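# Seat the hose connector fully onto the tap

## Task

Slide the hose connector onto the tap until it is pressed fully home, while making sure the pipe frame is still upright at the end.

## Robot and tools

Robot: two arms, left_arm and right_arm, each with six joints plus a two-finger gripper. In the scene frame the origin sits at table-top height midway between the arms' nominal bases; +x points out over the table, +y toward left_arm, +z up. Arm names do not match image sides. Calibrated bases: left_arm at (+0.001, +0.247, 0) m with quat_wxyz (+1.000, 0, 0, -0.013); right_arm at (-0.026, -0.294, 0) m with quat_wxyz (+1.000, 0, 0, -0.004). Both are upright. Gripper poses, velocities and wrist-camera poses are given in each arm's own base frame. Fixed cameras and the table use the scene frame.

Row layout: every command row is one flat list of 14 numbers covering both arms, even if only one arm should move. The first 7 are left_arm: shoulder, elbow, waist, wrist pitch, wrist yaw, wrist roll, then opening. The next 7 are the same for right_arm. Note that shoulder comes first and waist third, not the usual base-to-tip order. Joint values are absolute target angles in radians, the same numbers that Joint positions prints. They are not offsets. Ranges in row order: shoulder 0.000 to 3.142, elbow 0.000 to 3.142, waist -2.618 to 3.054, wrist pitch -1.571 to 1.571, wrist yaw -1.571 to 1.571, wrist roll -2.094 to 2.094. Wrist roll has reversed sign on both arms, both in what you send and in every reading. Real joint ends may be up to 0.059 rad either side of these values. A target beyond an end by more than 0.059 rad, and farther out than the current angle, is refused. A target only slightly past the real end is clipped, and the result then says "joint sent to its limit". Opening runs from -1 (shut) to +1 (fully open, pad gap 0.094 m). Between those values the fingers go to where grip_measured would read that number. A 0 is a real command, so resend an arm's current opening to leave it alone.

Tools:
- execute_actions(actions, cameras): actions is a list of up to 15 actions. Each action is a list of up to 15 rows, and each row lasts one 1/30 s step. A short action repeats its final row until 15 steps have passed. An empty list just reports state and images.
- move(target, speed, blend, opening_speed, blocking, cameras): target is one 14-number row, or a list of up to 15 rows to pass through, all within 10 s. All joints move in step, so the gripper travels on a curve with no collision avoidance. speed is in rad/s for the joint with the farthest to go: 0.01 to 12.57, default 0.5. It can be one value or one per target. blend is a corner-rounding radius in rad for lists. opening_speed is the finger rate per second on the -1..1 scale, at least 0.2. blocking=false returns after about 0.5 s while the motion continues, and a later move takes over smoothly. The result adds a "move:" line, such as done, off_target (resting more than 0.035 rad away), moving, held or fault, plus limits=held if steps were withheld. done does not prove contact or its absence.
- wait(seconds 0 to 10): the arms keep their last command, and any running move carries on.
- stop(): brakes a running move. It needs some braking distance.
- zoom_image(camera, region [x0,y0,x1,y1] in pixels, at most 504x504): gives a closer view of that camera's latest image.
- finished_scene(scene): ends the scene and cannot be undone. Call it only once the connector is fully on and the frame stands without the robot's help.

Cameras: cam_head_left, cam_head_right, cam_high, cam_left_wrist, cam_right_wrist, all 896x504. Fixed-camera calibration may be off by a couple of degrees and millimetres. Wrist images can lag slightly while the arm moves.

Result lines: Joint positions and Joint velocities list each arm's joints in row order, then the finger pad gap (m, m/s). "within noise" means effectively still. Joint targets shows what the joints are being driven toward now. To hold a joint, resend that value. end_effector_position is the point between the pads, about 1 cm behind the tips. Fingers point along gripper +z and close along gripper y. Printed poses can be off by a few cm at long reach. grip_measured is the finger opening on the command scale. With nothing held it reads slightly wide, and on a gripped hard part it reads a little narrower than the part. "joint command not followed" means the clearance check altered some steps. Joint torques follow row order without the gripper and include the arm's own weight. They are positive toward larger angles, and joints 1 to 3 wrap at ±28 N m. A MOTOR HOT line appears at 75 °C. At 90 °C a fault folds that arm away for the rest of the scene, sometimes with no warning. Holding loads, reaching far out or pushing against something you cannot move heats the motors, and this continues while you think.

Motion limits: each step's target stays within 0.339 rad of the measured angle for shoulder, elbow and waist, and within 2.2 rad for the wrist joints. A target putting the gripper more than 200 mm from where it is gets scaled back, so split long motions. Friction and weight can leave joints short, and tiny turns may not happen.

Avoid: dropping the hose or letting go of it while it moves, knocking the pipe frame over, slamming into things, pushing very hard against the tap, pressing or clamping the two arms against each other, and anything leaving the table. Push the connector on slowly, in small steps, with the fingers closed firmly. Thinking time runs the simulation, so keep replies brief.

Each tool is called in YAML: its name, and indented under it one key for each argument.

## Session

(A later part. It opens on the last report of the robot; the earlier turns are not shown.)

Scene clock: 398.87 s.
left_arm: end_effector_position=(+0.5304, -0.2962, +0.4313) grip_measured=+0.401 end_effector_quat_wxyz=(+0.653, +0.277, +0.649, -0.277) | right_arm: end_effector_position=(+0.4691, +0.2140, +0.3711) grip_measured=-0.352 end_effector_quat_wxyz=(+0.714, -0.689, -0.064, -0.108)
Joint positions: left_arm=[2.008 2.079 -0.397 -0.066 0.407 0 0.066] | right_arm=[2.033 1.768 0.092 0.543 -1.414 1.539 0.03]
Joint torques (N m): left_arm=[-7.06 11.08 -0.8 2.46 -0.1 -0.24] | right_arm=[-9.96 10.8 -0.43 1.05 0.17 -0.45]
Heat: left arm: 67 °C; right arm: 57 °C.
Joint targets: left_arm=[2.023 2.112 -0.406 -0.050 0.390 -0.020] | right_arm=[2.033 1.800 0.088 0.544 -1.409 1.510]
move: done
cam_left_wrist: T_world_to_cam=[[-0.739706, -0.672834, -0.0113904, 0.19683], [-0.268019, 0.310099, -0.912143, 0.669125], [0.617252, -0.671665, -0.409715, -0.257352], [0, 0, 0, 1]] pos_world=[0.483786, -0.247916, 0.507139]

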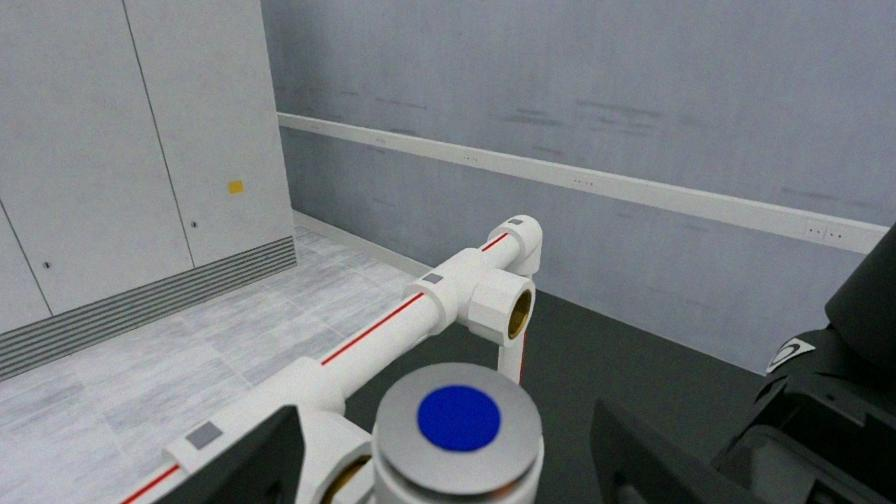

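wait:
  seconds: 0.5
  cameras: ["cam_left_wrist","cam_right_wrist","cam_head_left"]

zoom_image:
  camera: "cam_head_left"
  region: [400, 0, 640, 120]

zoom_image:
  camera: "cam_left_wrist"
  region: [150, 350, 650, 504]

Scene clock: 407.10 s.
left_arm: end_effector_position=(+0.5304, -0.2961, +0.4313) grip_measured=+0.401 end_effector_quat_wxyz=(+0.653, +0.277, +0.649, -0.277) | right_arm: end_effector_position=(+0.4691, +0.2140, +0.3711) grip_measured=-0.352 end_effector_quat_wxyz=(+0.714, -0.689, -0.064, -0.108)
Joint positions: left_arm=[2.008 2.079 -0.397 -0.066 0.407 0 0.066] | right_arm=[2.033 1.768 0.092 0.543 -1.414 1.539 0.03]
Joint torques (N m): left_arm=[-7.08 11.1 -0.75 2.47 -0.11 -0.24] | right_arm=[-9.98 10.81 -0.43 1.05 0.17 -0.47]
Heat: left arm: 67 °C; right arm: 58 °C.
Joint targets: left_arm=[2.023 2.112 -0.406 -0.050 0.390 -0.020] | right_arm=[2.033 1.800 0.088 0.544 -1.409 1.510]
Tool commands: left_gripper/opening=+0.4 right_gripper/opening=-0.5
wait: 0.50 s; at rest from the start
cam_left_wrist: T_world_to_cam=[[-0.739395, -0.67317, -0.01175, 0.196776], [-0.267927, 0.310206, -0.912133, 0.669103], [0.617665, -0.671278, -0.409726, -0.25745], [0, 0, 0, 1]] pos_world=[0.483784, -0.247917, 0.507139]
cam_right_wrist: T_world_to_cam=[[-0.234019, -0.0462448, 0.971132, -0.24189], [0.862041, -0.471766, 0.185266, -0.330227], [0.449579, 0.88051, 0.150267, -0.368901], [0, 0, 0, 1]] pos_world=[0.393912, 0.157845, 0.35152]
Images, in order (width x height): cam_head_left 896x504, cam_left_wrist 896x504, cam_right_wrist 896x504.

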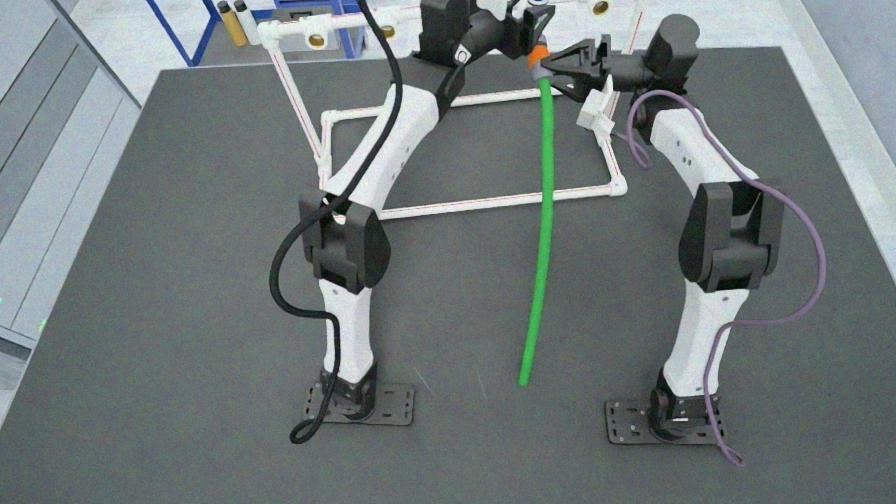

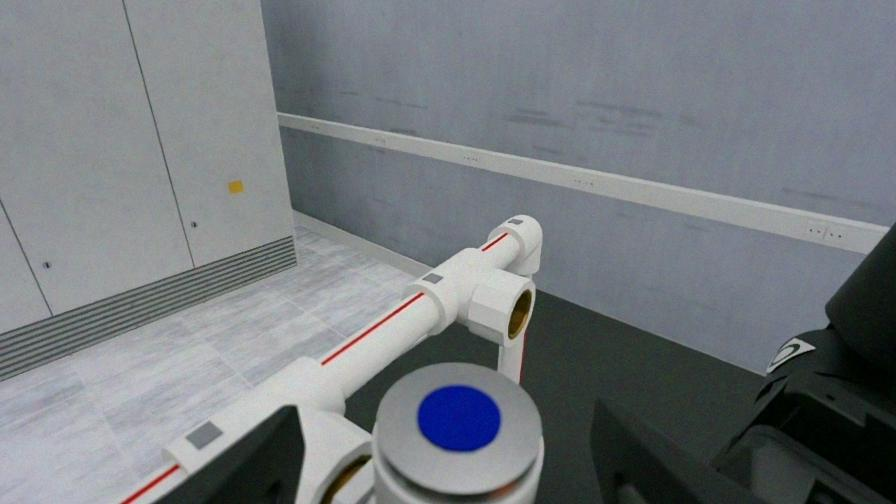

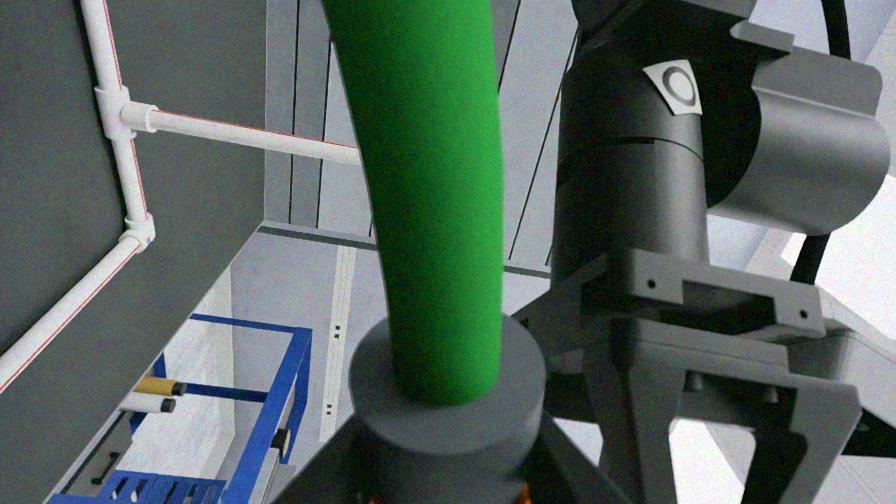

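Scaled by 2.100 (camera's finer frame: 1280x720).

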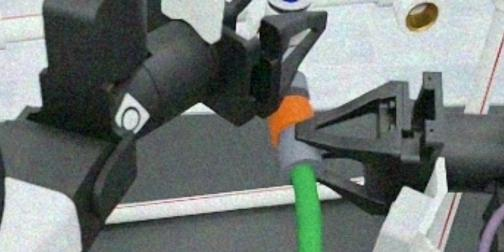

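Scaled by 1.008 (camera's finer frame: 1280x720).

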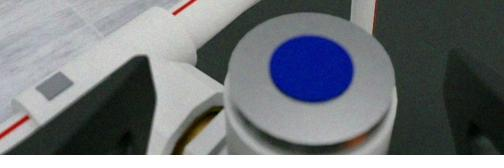

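move:
  target: [2.023,2.112,-0.415,-0.050,0.39,-0.02,0.4,2.033,1.800,0.088,0.544,-1.409,1.510,-0.5]
  speed: 0.2
  cameras: ["cam_left_wrist"]

Scene clock: 410.30 s.
left_arm: end_effector_position=(+0.5268, -0.3026, +0.4313) grip_measured=+0.401 end_effector_quat_wxyz=(+0.651, +0.281, +0.647, -0.281) | right_arm: end_effector_position=(+0.4691, +0.2140, +0.3711) grip_measured=-0.352 end_effector_quat_wxyz=(+0.714, -0.689, -0.064, -0.108)
Joint positions: left_arm=[2.008 2.079 -0.409 -0.066 0.407 0 0.066] | right_arm=[2.033 1.768 0.092 0.543 -1.414 1.539 0.03]
Joint torques (N m): left_arm=[-7.16 11.07 -0.51 2.48 -0.09 -0.24] | right_arm=[-9.98 10.8 -0.43 1.05 0.17 -0.46]
Heat: left arm: 67 °C; right arm: 58 °C.
Joint targets: left_arm=[2.023 2.112 -0.415 -0.050 0.390 -0.020] | right_arm=[2.033 1.800 0.088 0.544 -1.409 1.510]
move: done
cam_left_wrist: T_world_to_cam=[[-0.747588, -0.664058, -0.0117801, 0.196822], [-0.264077, 0.313476, -0.912138, 0.669086], [0.609405, -0.678793, -0.409714, -0.257443], [0, 0, 0, 1]] pos_world=[0.48072, -0.253792, 0.507139]

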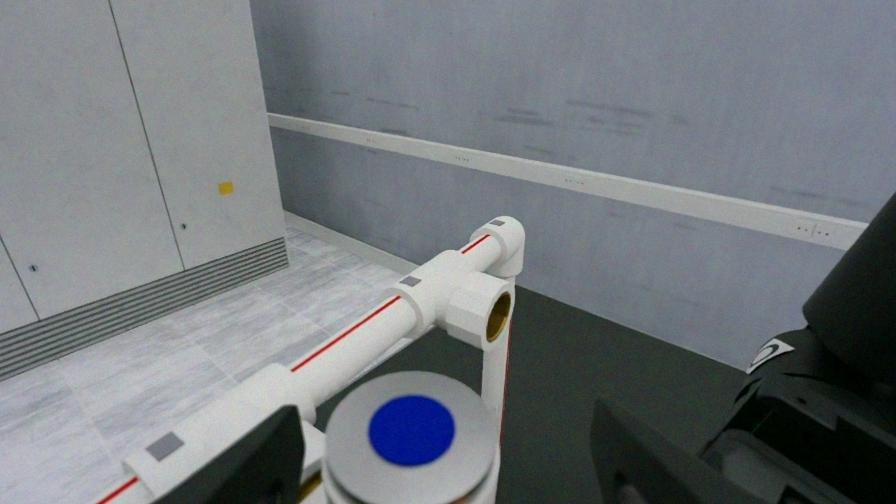

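move:
  target: [2.023,2.112,-0.390,-0.050,0.39,-0.02,0.4,2.033,1.800,0.088,0.544,-1.409,1.510,-0.5]
  speed: 0.1
  cameras: ["cam_left_wrist"]

Scene clock: 414.07 s.
left_arm: end_effector_position=(+0.5313, -0.2946, +0.4313) grip_measured=+0.401 end_effector_quat_wxyz=(+0.653, +0.275, +0.649, -0.275) | right_arm: end_effector_position=(+0.4691, +0.2140, +0.3711) grip_measured=-0.352 end_effector_quat_wxyz=(+0.714, -0.689, -0.064, -0.108)
Joint positions: left_arm=[2.008 2.079 -0.394 -0.066 0.406 0 0.066] | right_arm=[2.033 1.768 0.092 0.543 -1.414 1.539 0.03]
Joint torques (N m): left_arm=[-7.06 11 0.38 2.45 -0.07 -0.24] | right_arm=[-9.99 10.81 -0.42 1.05 0.17 -0.46]
Heat: left arm: 68 °C; right arm: 58 °C.
Joint targets: left_arm=[2.023 2.112 -0.390 -0.050 0.390 -0.020] | right_arm=[2.033 1.800 0.088 0.544 -1.409 1.510]
move: done
cam_left_wrist: T_world_to_cam=[[-0.737132, -0.675647, -0.0116974, 0.196491], [-0.268999, 0.30927, -0.912136, 0.669145], [0.6199, -0.669218, -0.409722, -0.257518], [0, 0, 0, 1]] pos_world=[0.484475, -0.246524, 0.507139]

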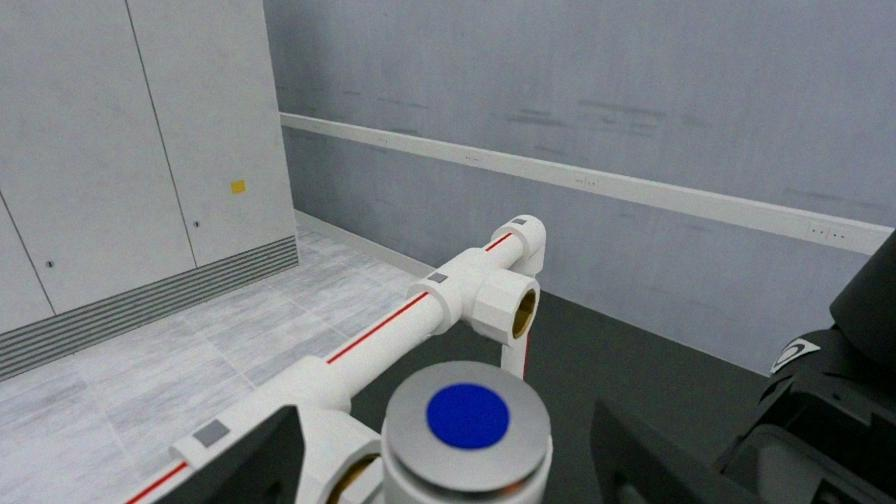

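move:
  target: [2.023,2.112,-0.408,-0.050,0.39,-0.02,0.4,2.033,1.800,0.088,0.544,-1.409,1.510,-0.5]
  speed: 0.05
  cameras: ["cam_left_wrist"]

Scene clock: 416.70 s.
left_arm: end_effector_position=(+0.5293, -0.2983, +0.4313) grip_measured=+0.401 end_effector_quat_wxyz=(+0.652, +0.278, +0.648, -0.278) | right_arm: end_effector_position=(+0.4691, +0.2140, +0.3711) grip_measured=-0.352 end_effector_quat_wxyz=(+0.714, -0.689, -0.064, -0.108)
Joint positions: left_arm=[2.008 2.079 -0.401 -0.066 0.406 0 0.066] | right_arm=[2.033 1.768 0.092 0.543 -1.414 1.539 0.03]
Joint torques (N m): left_arm=[-7.05 11.07 -0.5 2.45 -0.11 -0.26] | right_arm=[-9.96 10.81 -0.42 1.06 0.17 -0.47]
Heat: left arm: 68 °C; right arm: 58 °C.
Joint targets: left_arm=[2.023 2.112 -0.408 -0.050 0.390 -0.020] | right_arm=[2.033 1.800 0.088 0.544 -1.409 1.510]
move: done
cam_left_wrist: T_world_to_cam=[[-0.741734, -0.670591, -0.011741, 0.196472], [-0.26685, 0.31113, -0.912134, 0.669167], [0.615322, -0.673428, -0.409723, -0.257584], [0, 0, 0, 1]] pos_world=[0.482794, -0.24991, 0.507139]

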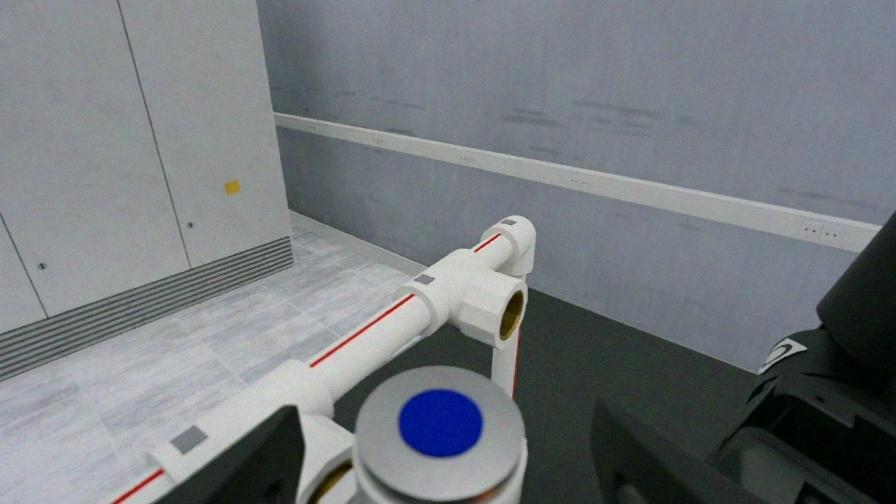

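move:
  target: [2.023,2.112,-0.408,-0.050,0.39,-0.02,-0.45,2.033,1.800,0.088,0.544,-1.409,1.510,-0.5]
  opening_speed: 0.3
  cameras: ["cam_left_wrist","cam_right_wrist","cam_head_left"]

Scene clock: 421.17 s.
left_arm: end_effector_position=(+0.5293, -0.2985, +0.4313) grip_measured=-0.269 end_effector_quat_wxyz=(+0.653, +0.278, +0.648, -0.276) | right_arm: end_effector_position=(+0.4691, +0.2140, +0.3711) grip_measured=-0.352 end_effector_quat_wxyz=(+0.714, -0.689, -0.064, -0.108)
Joint positions: left_arm=[2.008 2.079 -0.402 -0.066 0.403 -0.003 0.034] | right_arm=[2.033 1.768 0.092 0.543 -1.414 1.539 0.03]
Joint torques (N m): left_arm=[-7.09 11.04 -0.49 2.47 -0.06 -0.22] | right_arm=[-9.96 10.81 -0.42 1.05 0.17 -0.46]
Heat: left arm: 68 °C; right arm: 58 °C.
Joint targets: left_arm=[2.023 2.112 -0.408 -0.050 0.390 -0.020] | right_arm=[2.033 1.800 0.088 0.544 -1.409 1.510]
move: done
cam_left_wrist: T_world_to_cam=[[-0.740171, -0.672256, -0.0147737, 0.196407], [-0.265562, 0.312434, -0.912065, 0.668909], [0.617757, -0.671161, -0.40978, -0.258307], [0, 0, 0, 1]] pos_world=[0.482582, -0.25032, 0.50714]
cam_right_wrist: T_world_to_cam=[[-0.234019, -0.0462448, 0.971132, -0.24189], [0.862041, -0.471766, 0.185266, -0.330227], [0.449579, 0.88051, 0.150267, -0.368901], [0, 0, 0, 1]] pos_world=[0.393912, 0.157845, 0.35152]
Images, in order (width x height): cam_head_left 896x504, cam_left_wrist 896x504, cam_right_wrist 896x504.

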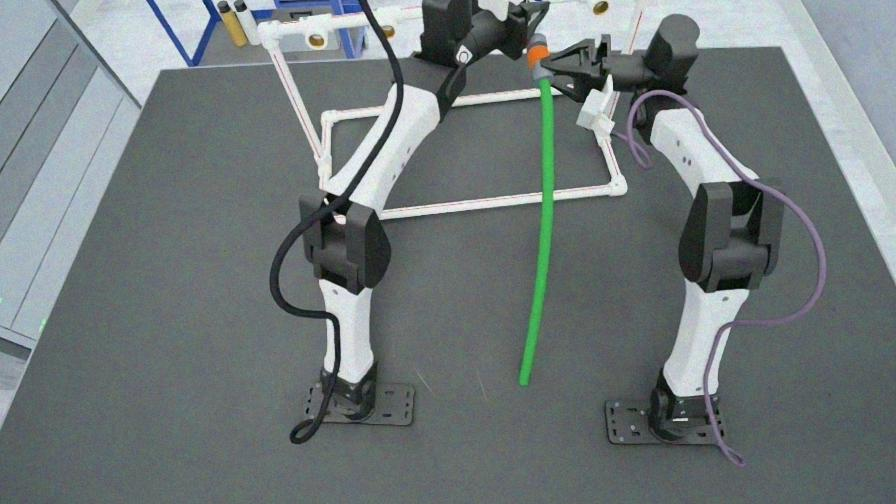

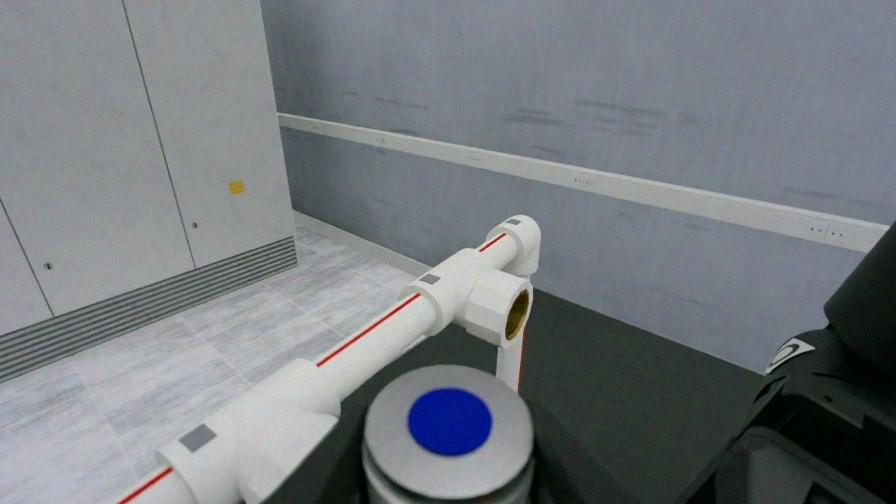

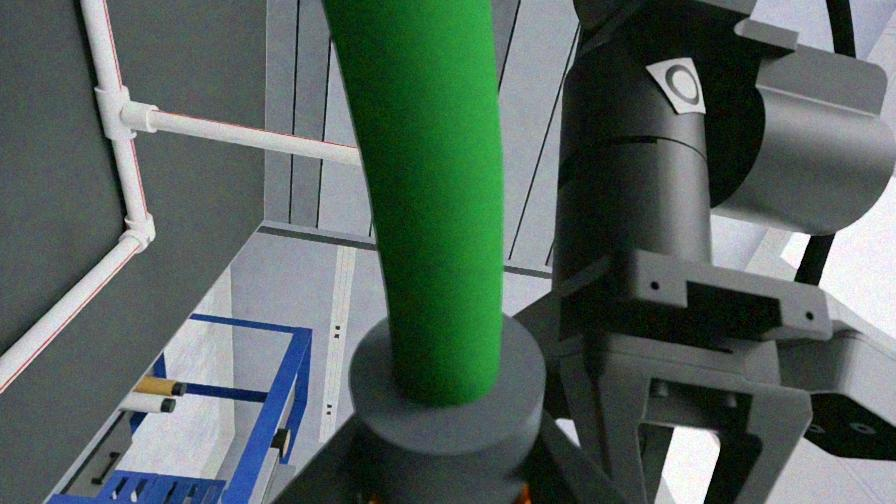

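move:
  target: [2.023,2.112,-0.408,-0.050,0.39,-0.02,-0.45,2.045,1.826,0.090,0.535,-1.37,1.510,-0.5]
  speed: 0.05
  cameras: ["cam_left_wrist","cam_head_right","cam_head_left","cam_high"]

zoom_image:
  camera: "cam_head_left"
  region: [490, 10, 610, 120]

zoom_image:
  camera: "cam_head_right"
  region: [480, 10, 600, 120]

zoom_image:
  camera: "cam_high"
  region: [440, 170, 540, 250]

Scene clock: 426.20 s.
left_arm: end_effector_position=(+0.5298, -0.2980, +0.4313) grip_measured=-0.270 end_effector_quat_wxyz=(+0.653, +0.277, +0.649, -0.275) | right_arm: end_effector_position=(+0.4707, +0.2142, +0.3717) grip_measured=-0.352 end_effector_quat_wxyz=(+0.714, -0.689, -0.064, -0.107)
Joint positions: left_arm=[2.008 2.079 -0.402 -0.066 0.399 -0.003 0.034] | right_arm=[2.042 1.784 0.092 0.534 -1.418 1.539 0.03]
Joint torques (N m): left_arm=[-7.05 11.07 -0.51 2.48 -0.01 -0.21] | right_arm=[-9.77 11.82 -0.25 1.05 0.68 -0.46]
Heat: left arm: 68 °C; right arm: 58 °C.
Joint targets: left_arm=[2.023 2.112 -0.408 -0.050 0.390 -0.020] | right_arm=[2.045 1.826 0.090 0.535 -1.370 1.510]
move: off_target (right_arm); right_arm: the wrist yaw is farthest, 0.048 rad from its target
cam_left_wrist: T_world_to_cam=[[-0.737831, -0.674815, -0.015161, 0.195176], [-0.266388, 0.311755, -0.912056, 0.669151], [0.620195, -0.668905, -0.409786, -0.258967], [0, 0, 0, 1]] pos_world=[0.482872, -0.250128, 0.507141]
Images, in order (width x height): cam_head_left 896x504, cam_head_right 896x504, cam_high 896x504, cam_left_wrist 896x504.

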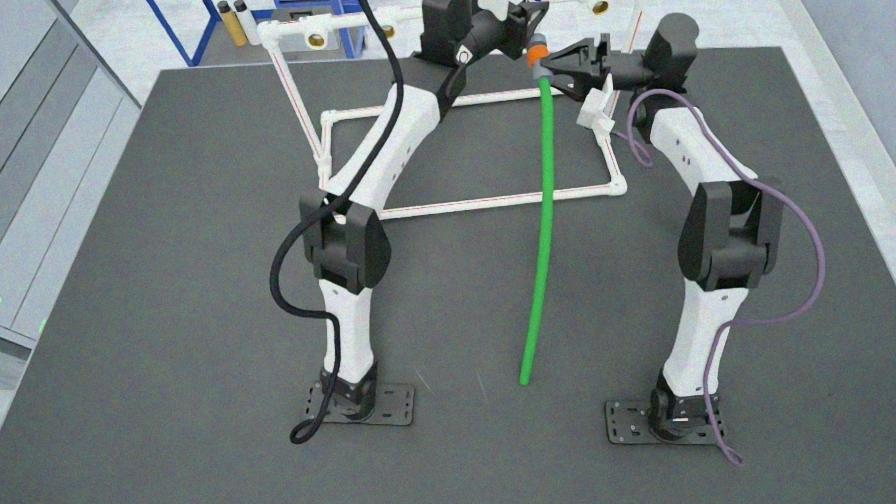

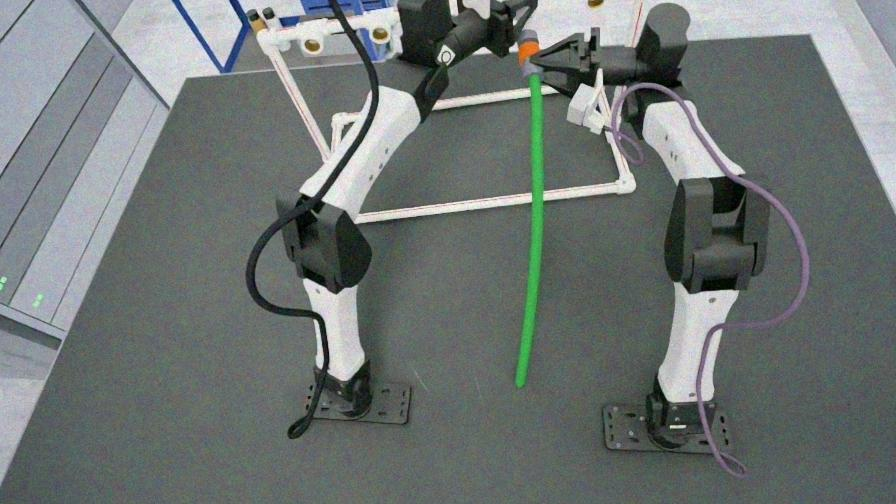

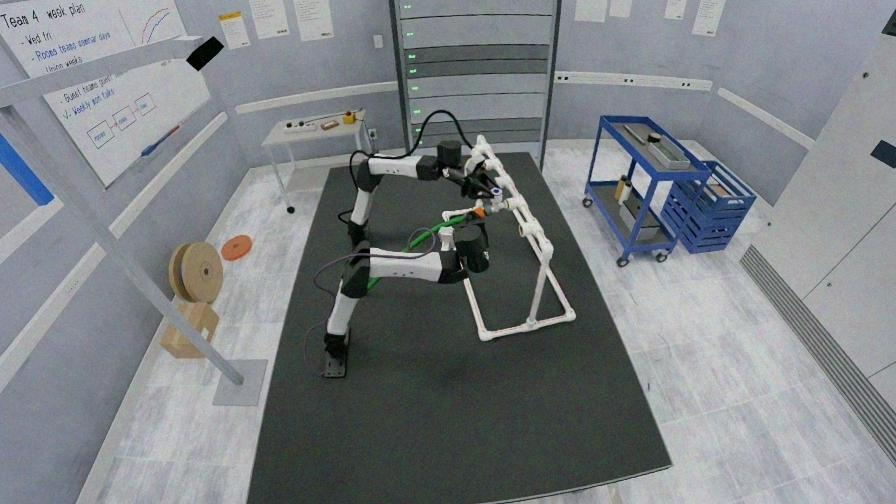

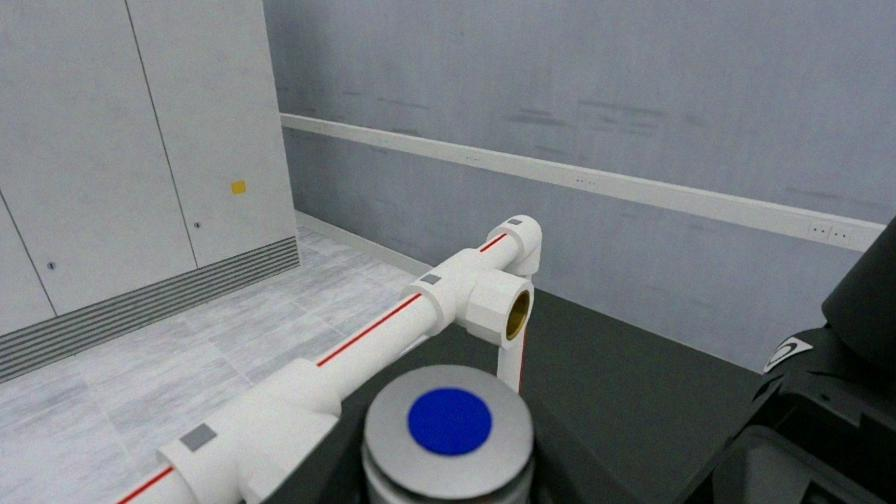

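Scaled by 4.200 (camera's finer frame: 1280x720).

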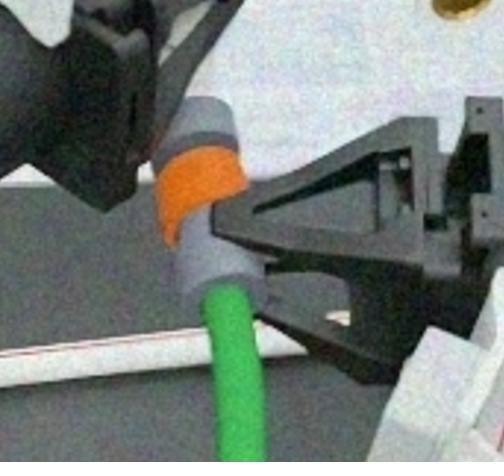

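Scaled by 4.200 (camera's finer frame: 1280x720).

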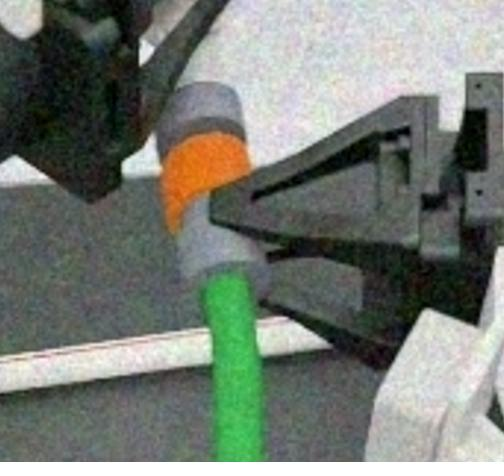

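Scaled by 5.040 (camera's finer frame: 1280x720).

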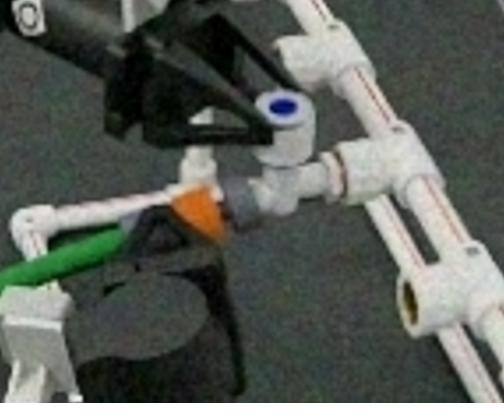

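move:
  target: [2.023,2.112,-0.408,-0.050,0.39,-0.02,-0.45,2.058,1.850,0.090,0.528,-1.33,1.510,-0.5]
  speed: 0.05
  cameras: ["cam_left_wrist","cam_head_right","cam_head_left"]

zoom_image:
  camera: "cam_head_left"
  region: [490, 10, 610, 120]

zoom_image:
  camera: "cam_head_right"
  region: [480, 10, 600, 120]

Scene clock: 430.17 s.
left_arm: end_effector_position=(+0.5317, -0.2971, +0.4309) grip_measured=-0.270 end_effector_quat_wxyz=(+0.655, +0.274, +0.650, -0.272) | right_arm: end_effector_position=(+0.4738, +0.2145, +0.3719) grip_measured=-0.352 end_effector_quat_wxyz=(+0.714, -0.689, -0.064, -0.106)
Joint positions: left_arm=[2.011 2.082 -0.402 -0.065 0.392 -0.003 0.034] | right_arm=[2.055 1.805 0.092 0.524 -1.418 1.539 0.03]
Joint torques (N m): left_arm=[-7.38 10.76 -0.46 2.45 0.09 -0.21] | right_arm=[-9.87 12.05 -0.23 1.06 1.16 -0.47]
Heat: left arm: 68 °C; right arm: 59 °C.
Joint targets: left_arm=[2.023 2.112 -0.408 -0.050 0.390 -0.020] | right_arm=[2.058 1.850 0.090 0.528 -1.330 1.510]
move: off_target (right_arm); right_arm: the wrist yaw is farthest, 0.088 rad from its target
cam_left_wrist: T_world_to_cam=[[-0.732179, -0.680942, -0.0152568, 0.192434], [-0.268643, 0.309295, -0.912232, 0.669563], [0.625896, -0.663818, -0.409389, -0.26135], [0, 0, 0, 1]] pos_world=[0.484347, -0.249545, 0.506739]
Images, in order (width x height): cam_head_left 896x504, cam_head_right 896x504, cam_left_wrist 896x504.

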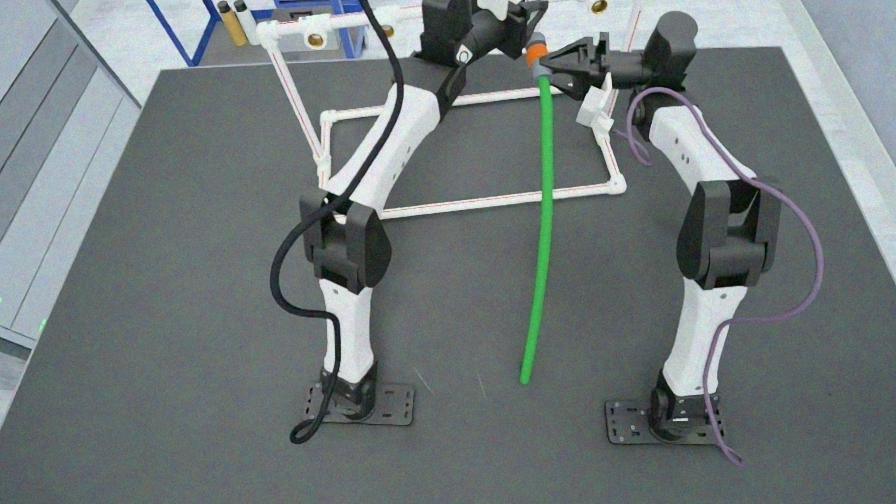

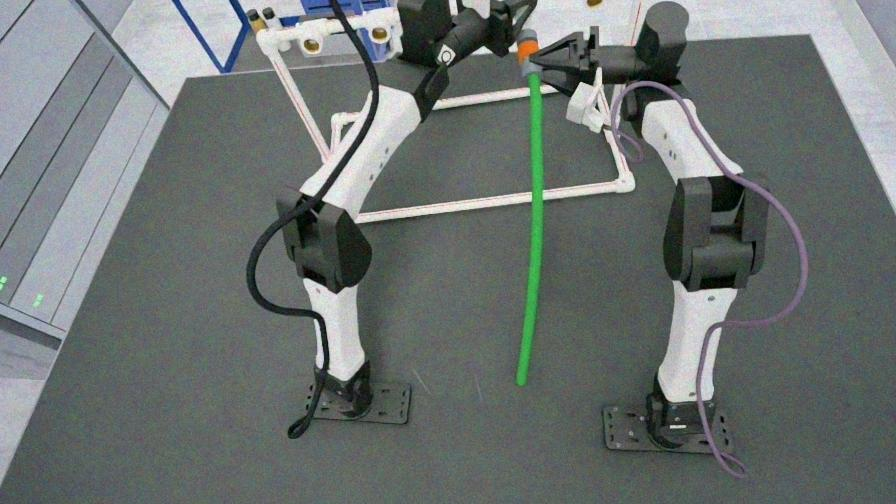

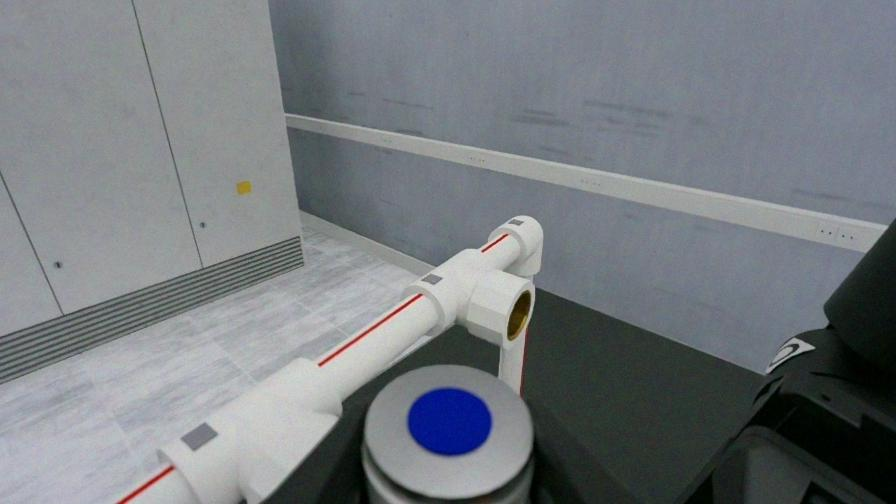

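Scaled by 4.200 (camera's finer frame: 1280x720).

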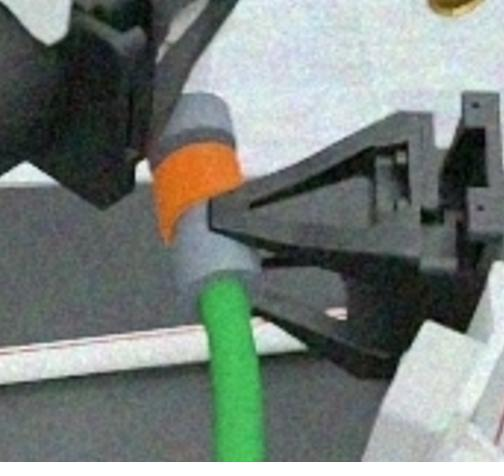

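Scaled by 4.200 (camera's finer frame: 1280x720).

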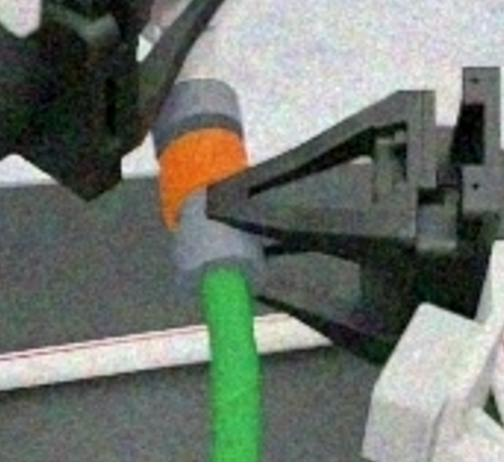

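move:
  target: [2.023,2.112,-0.408,-0.050,0.40,-0.02,-0.45,2.071,1.874,0.090,0.521,-1.28,1.510,-0.5]
  speed: 0.05
  cameras: ["cam_left_wrist","cam_head_right","cam_head_left","cam_right_wrist"]

zoom_image:
  camera: "cam_head_left"
  region: [510, 20, 570, 80]

zoom_image:
  camera: "cam_head_right"
  region: [500, 15, 560, 75]

Scene clock: 437.40 s.
left_arm: end_effector_position=(+0.5345, -0.2950, +0.4310) grip_measured=-0.270 end_effector_quat_wxyz=(+0.658, +0.271, +0.649, -0.269) | right_arm: end_effector_position=(+0.4782, +0.2154, +0.3723) grip_measured=-0.352 end_effector_quat_wxyz=(+0.714, -0.689, -0.060, -0.107)
Joint positions: left_arm=[2.015 2.082 -0.398 -0.055 0.386 -0.003 0.034] | right_arm=[2.068 1.826 0.094 0.512 -1.408 1.539 0.03]
Joint torques (N m): left_arm=[-7.71 10.78 -0.87 2.33 0.27 -0.21] | right_arm=[-9.94 12.45 -0.38 1.12 1.64 -0.46]
Heat: left arm: 70 °C; right arm: 59 °C.
Joint targets: left_arm=[2.023 2.112 -0.408 -0.050 0.400 -0.020] | right_arm=[2.071 1.874 0.090 0.521 -1.280 1.510]
move: off_target (right_arm); right_arm: the wrist yaw is farthest, 0.128 rad from its target
cam_left_wrist: T_world_to_cam=[[-0.725822, -0.687656, -0.017635, 0.19153], [-0.266414, 0.304651, -0.914446, 0.668133], [0.634197, -0.659027, -0.404324, -0.266937], [0, 0, 0, 1]] pos_world=[0.486307, -0.247759, 0.50642]
cam_right_wrist: T_world_to_cam=[[-0.227037, -0.0461854, 0.97279, -0.244854], [0.861293, -0.47575, 0.178428, -0.333764], [0.454564, 0.878367, 0.147792, -0.375406], [0, 0, 0, 1]] pos_world=[0.402523, 0.159648, 0.353227]
Images, in order (width x height): cam_head_left 896x504, cam_head_right 896x504, cam_left_wrist 896x504, cam_right_wrist 896x504.

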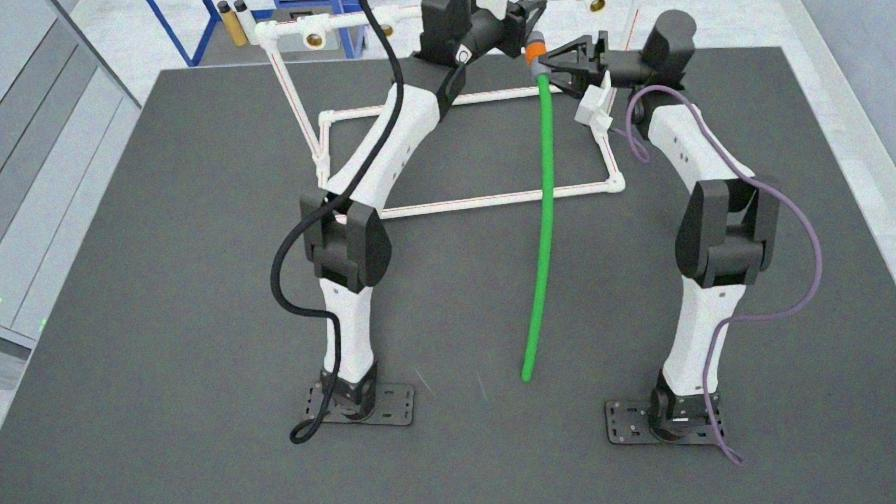

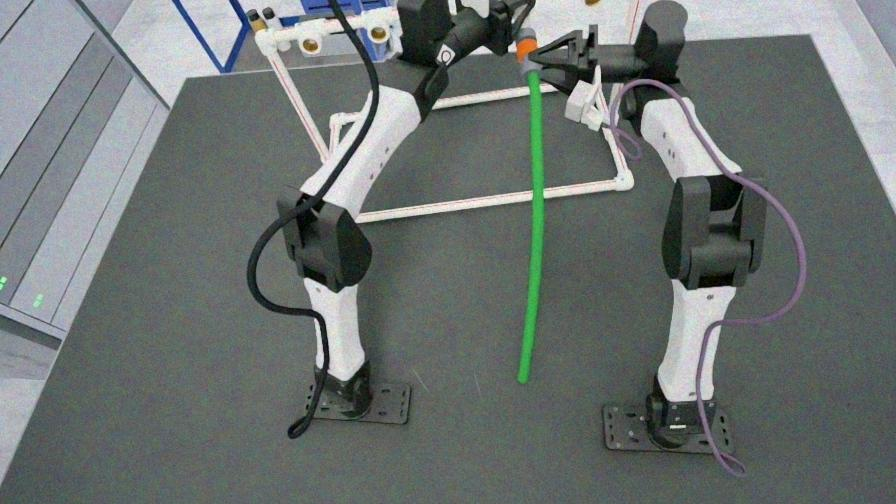

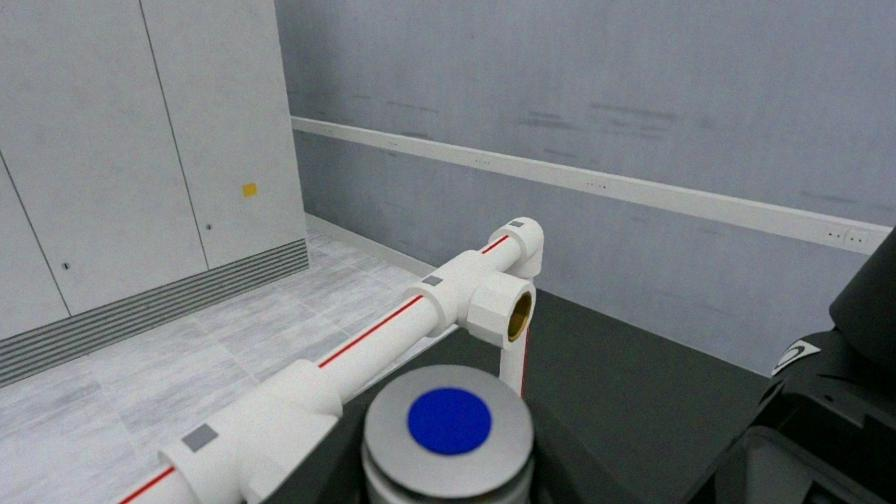

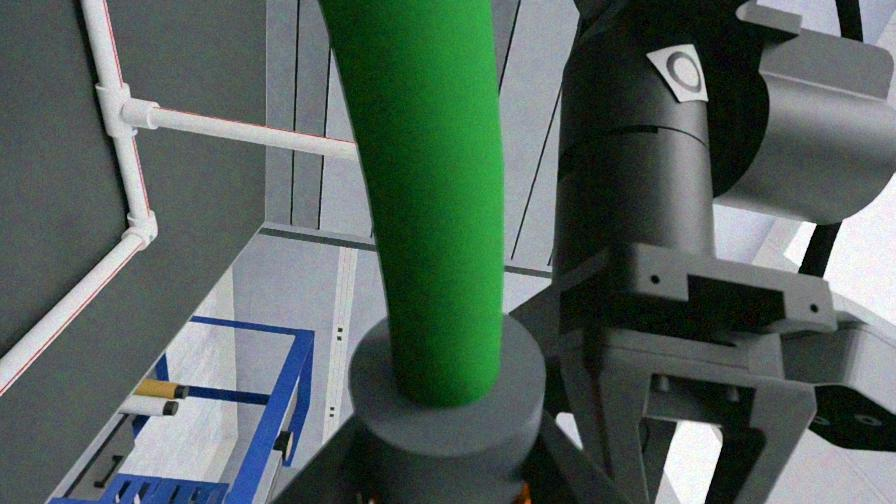

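Scaled by 8.400 (camera's finer frame: 1280x720).

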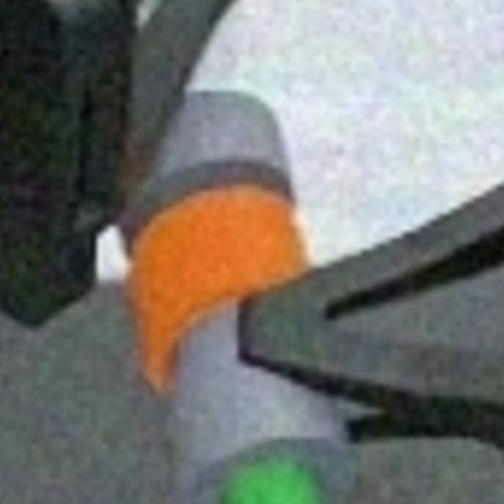

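Scaled by 8.400 (camera's finer frame: 1280x720).

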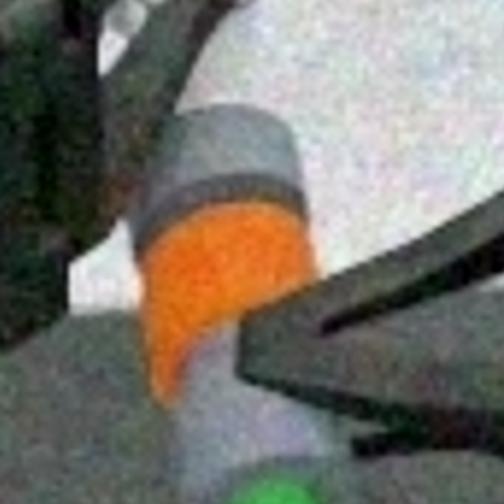

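move:
  target: [2.014,2.104,-0.410,-0.052,0.44,-0.02,-0.45,2.080,1.892,0.090,0.515,-1.22,1.510,-0.5]
  speed: 0.05
  cameras: ["cam_left_wrist","cam_head_right","cam_head_left"]

zoom_image:
  camera: "cam_head_left"
  region: [510, 20, 570, 80]

zoom_image:
  camera: "cam_head_right"
  region: [500, 15, 560, 75]

Scene clock: 446.77 s.
left_arm: end_effector_position=(+0.5366, -0.2911, +0.4312) grip_measured=-0.270 end_effector_quat_wxyz=(+0.660, +0.269, +0.649, -0.267) | right_arm: end_effector_position=(+0.4817, +0.2187, +0.3730) grip_measured=-0.352 end_effector_quat_wxyz=(+0.715, -0.688, -0.054, -0.110)
Joint positions: left_arm=[2.015 2.082 -0.391 -0.054 0.386 -0.003 0.034] | right_arm=[2.076 1.84 0.101 0.503 -1.39 1.539 0.03]
Joint torques (N m): left_arm=[-8.4 9.95 -1.65 2.31 0.75 -0.21] | right_arm=[-9.95 12.89 -1.01 1.17 2.15 -0.46]
Heat: left arm: 71 °C; right arm: 60 °C.
Joint targets: left_arm=[2.014 2.104 -0.410 -0.052 0.440 -0.020] | right_arm=[2.080 1.892 0.090 0.515 -1.220 1.510]
move: off_target (left_arm, right_arm); left_arm: the wrist yaw is farthest, 0.054 rad from its target; right_arm: the wrist yaw is farthest, 0.170 rad from its target
cam_left_wrist: T_world_to_cam=[[-0.72078, -0.692926, -0.0181528, 0.191731], [-0.267613, 0.302338, -0.914863, 0.667899], [0.639421, -0.654558, -0.403355, -0.267507], [0, 0, 0, 1]] pos_world=[0.487984, -0.244174, 0.506617]
Images, in order (width x height): cam_head_left 896x504, cam_head_right 896x504, cam_left_wrist 896x504.

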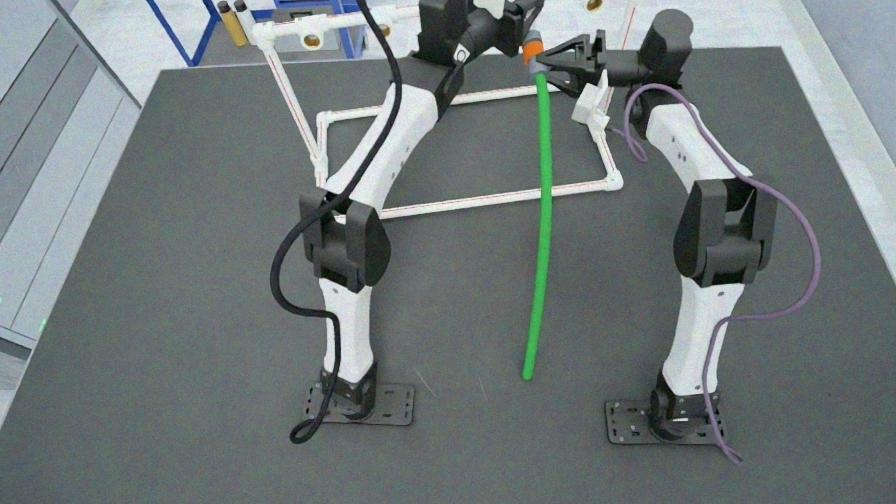

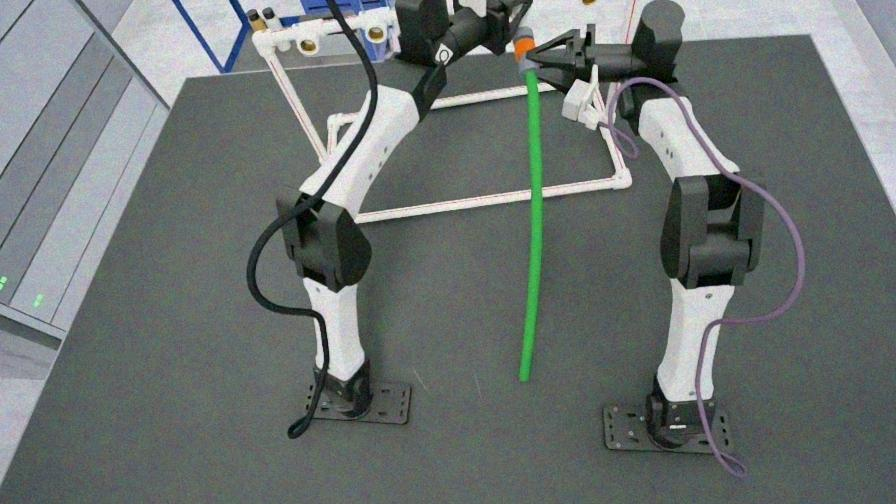

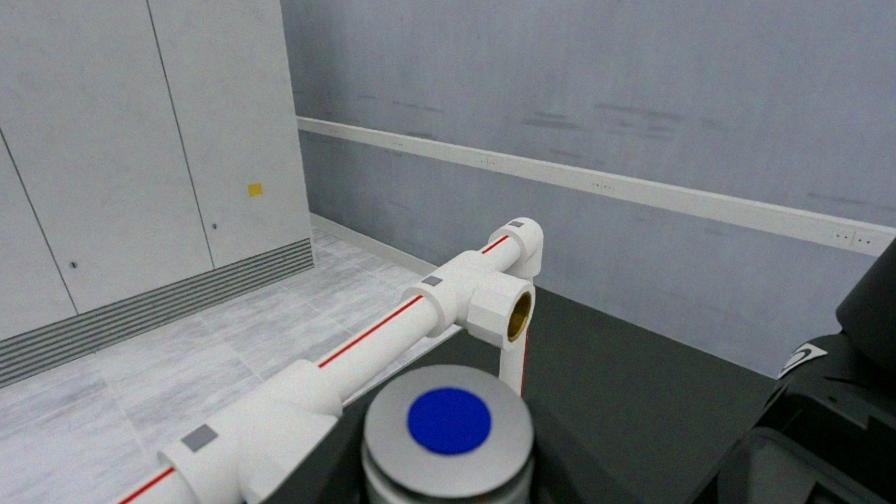

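Scaled by 8.400 (camera's finer frame: 1280x720).

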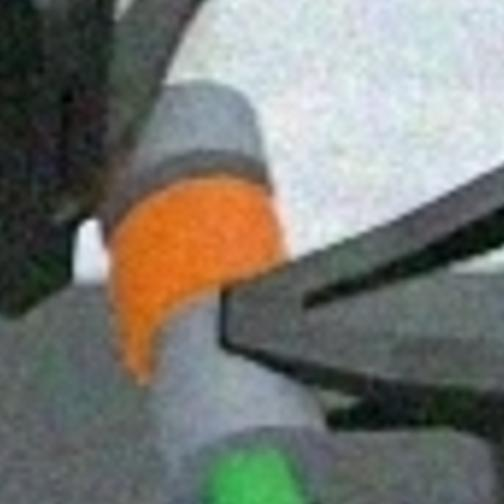

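Scaled by 8.400 (camera's finer frame: 1280x720).

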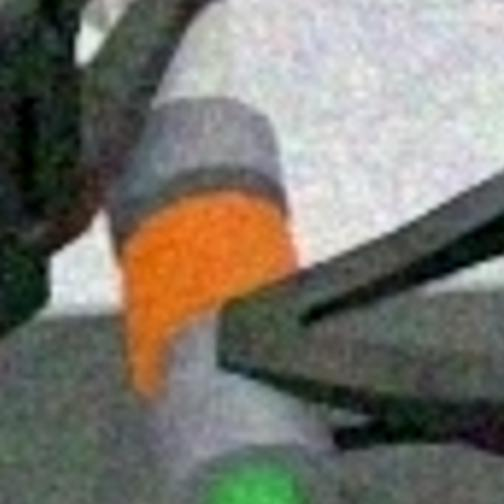

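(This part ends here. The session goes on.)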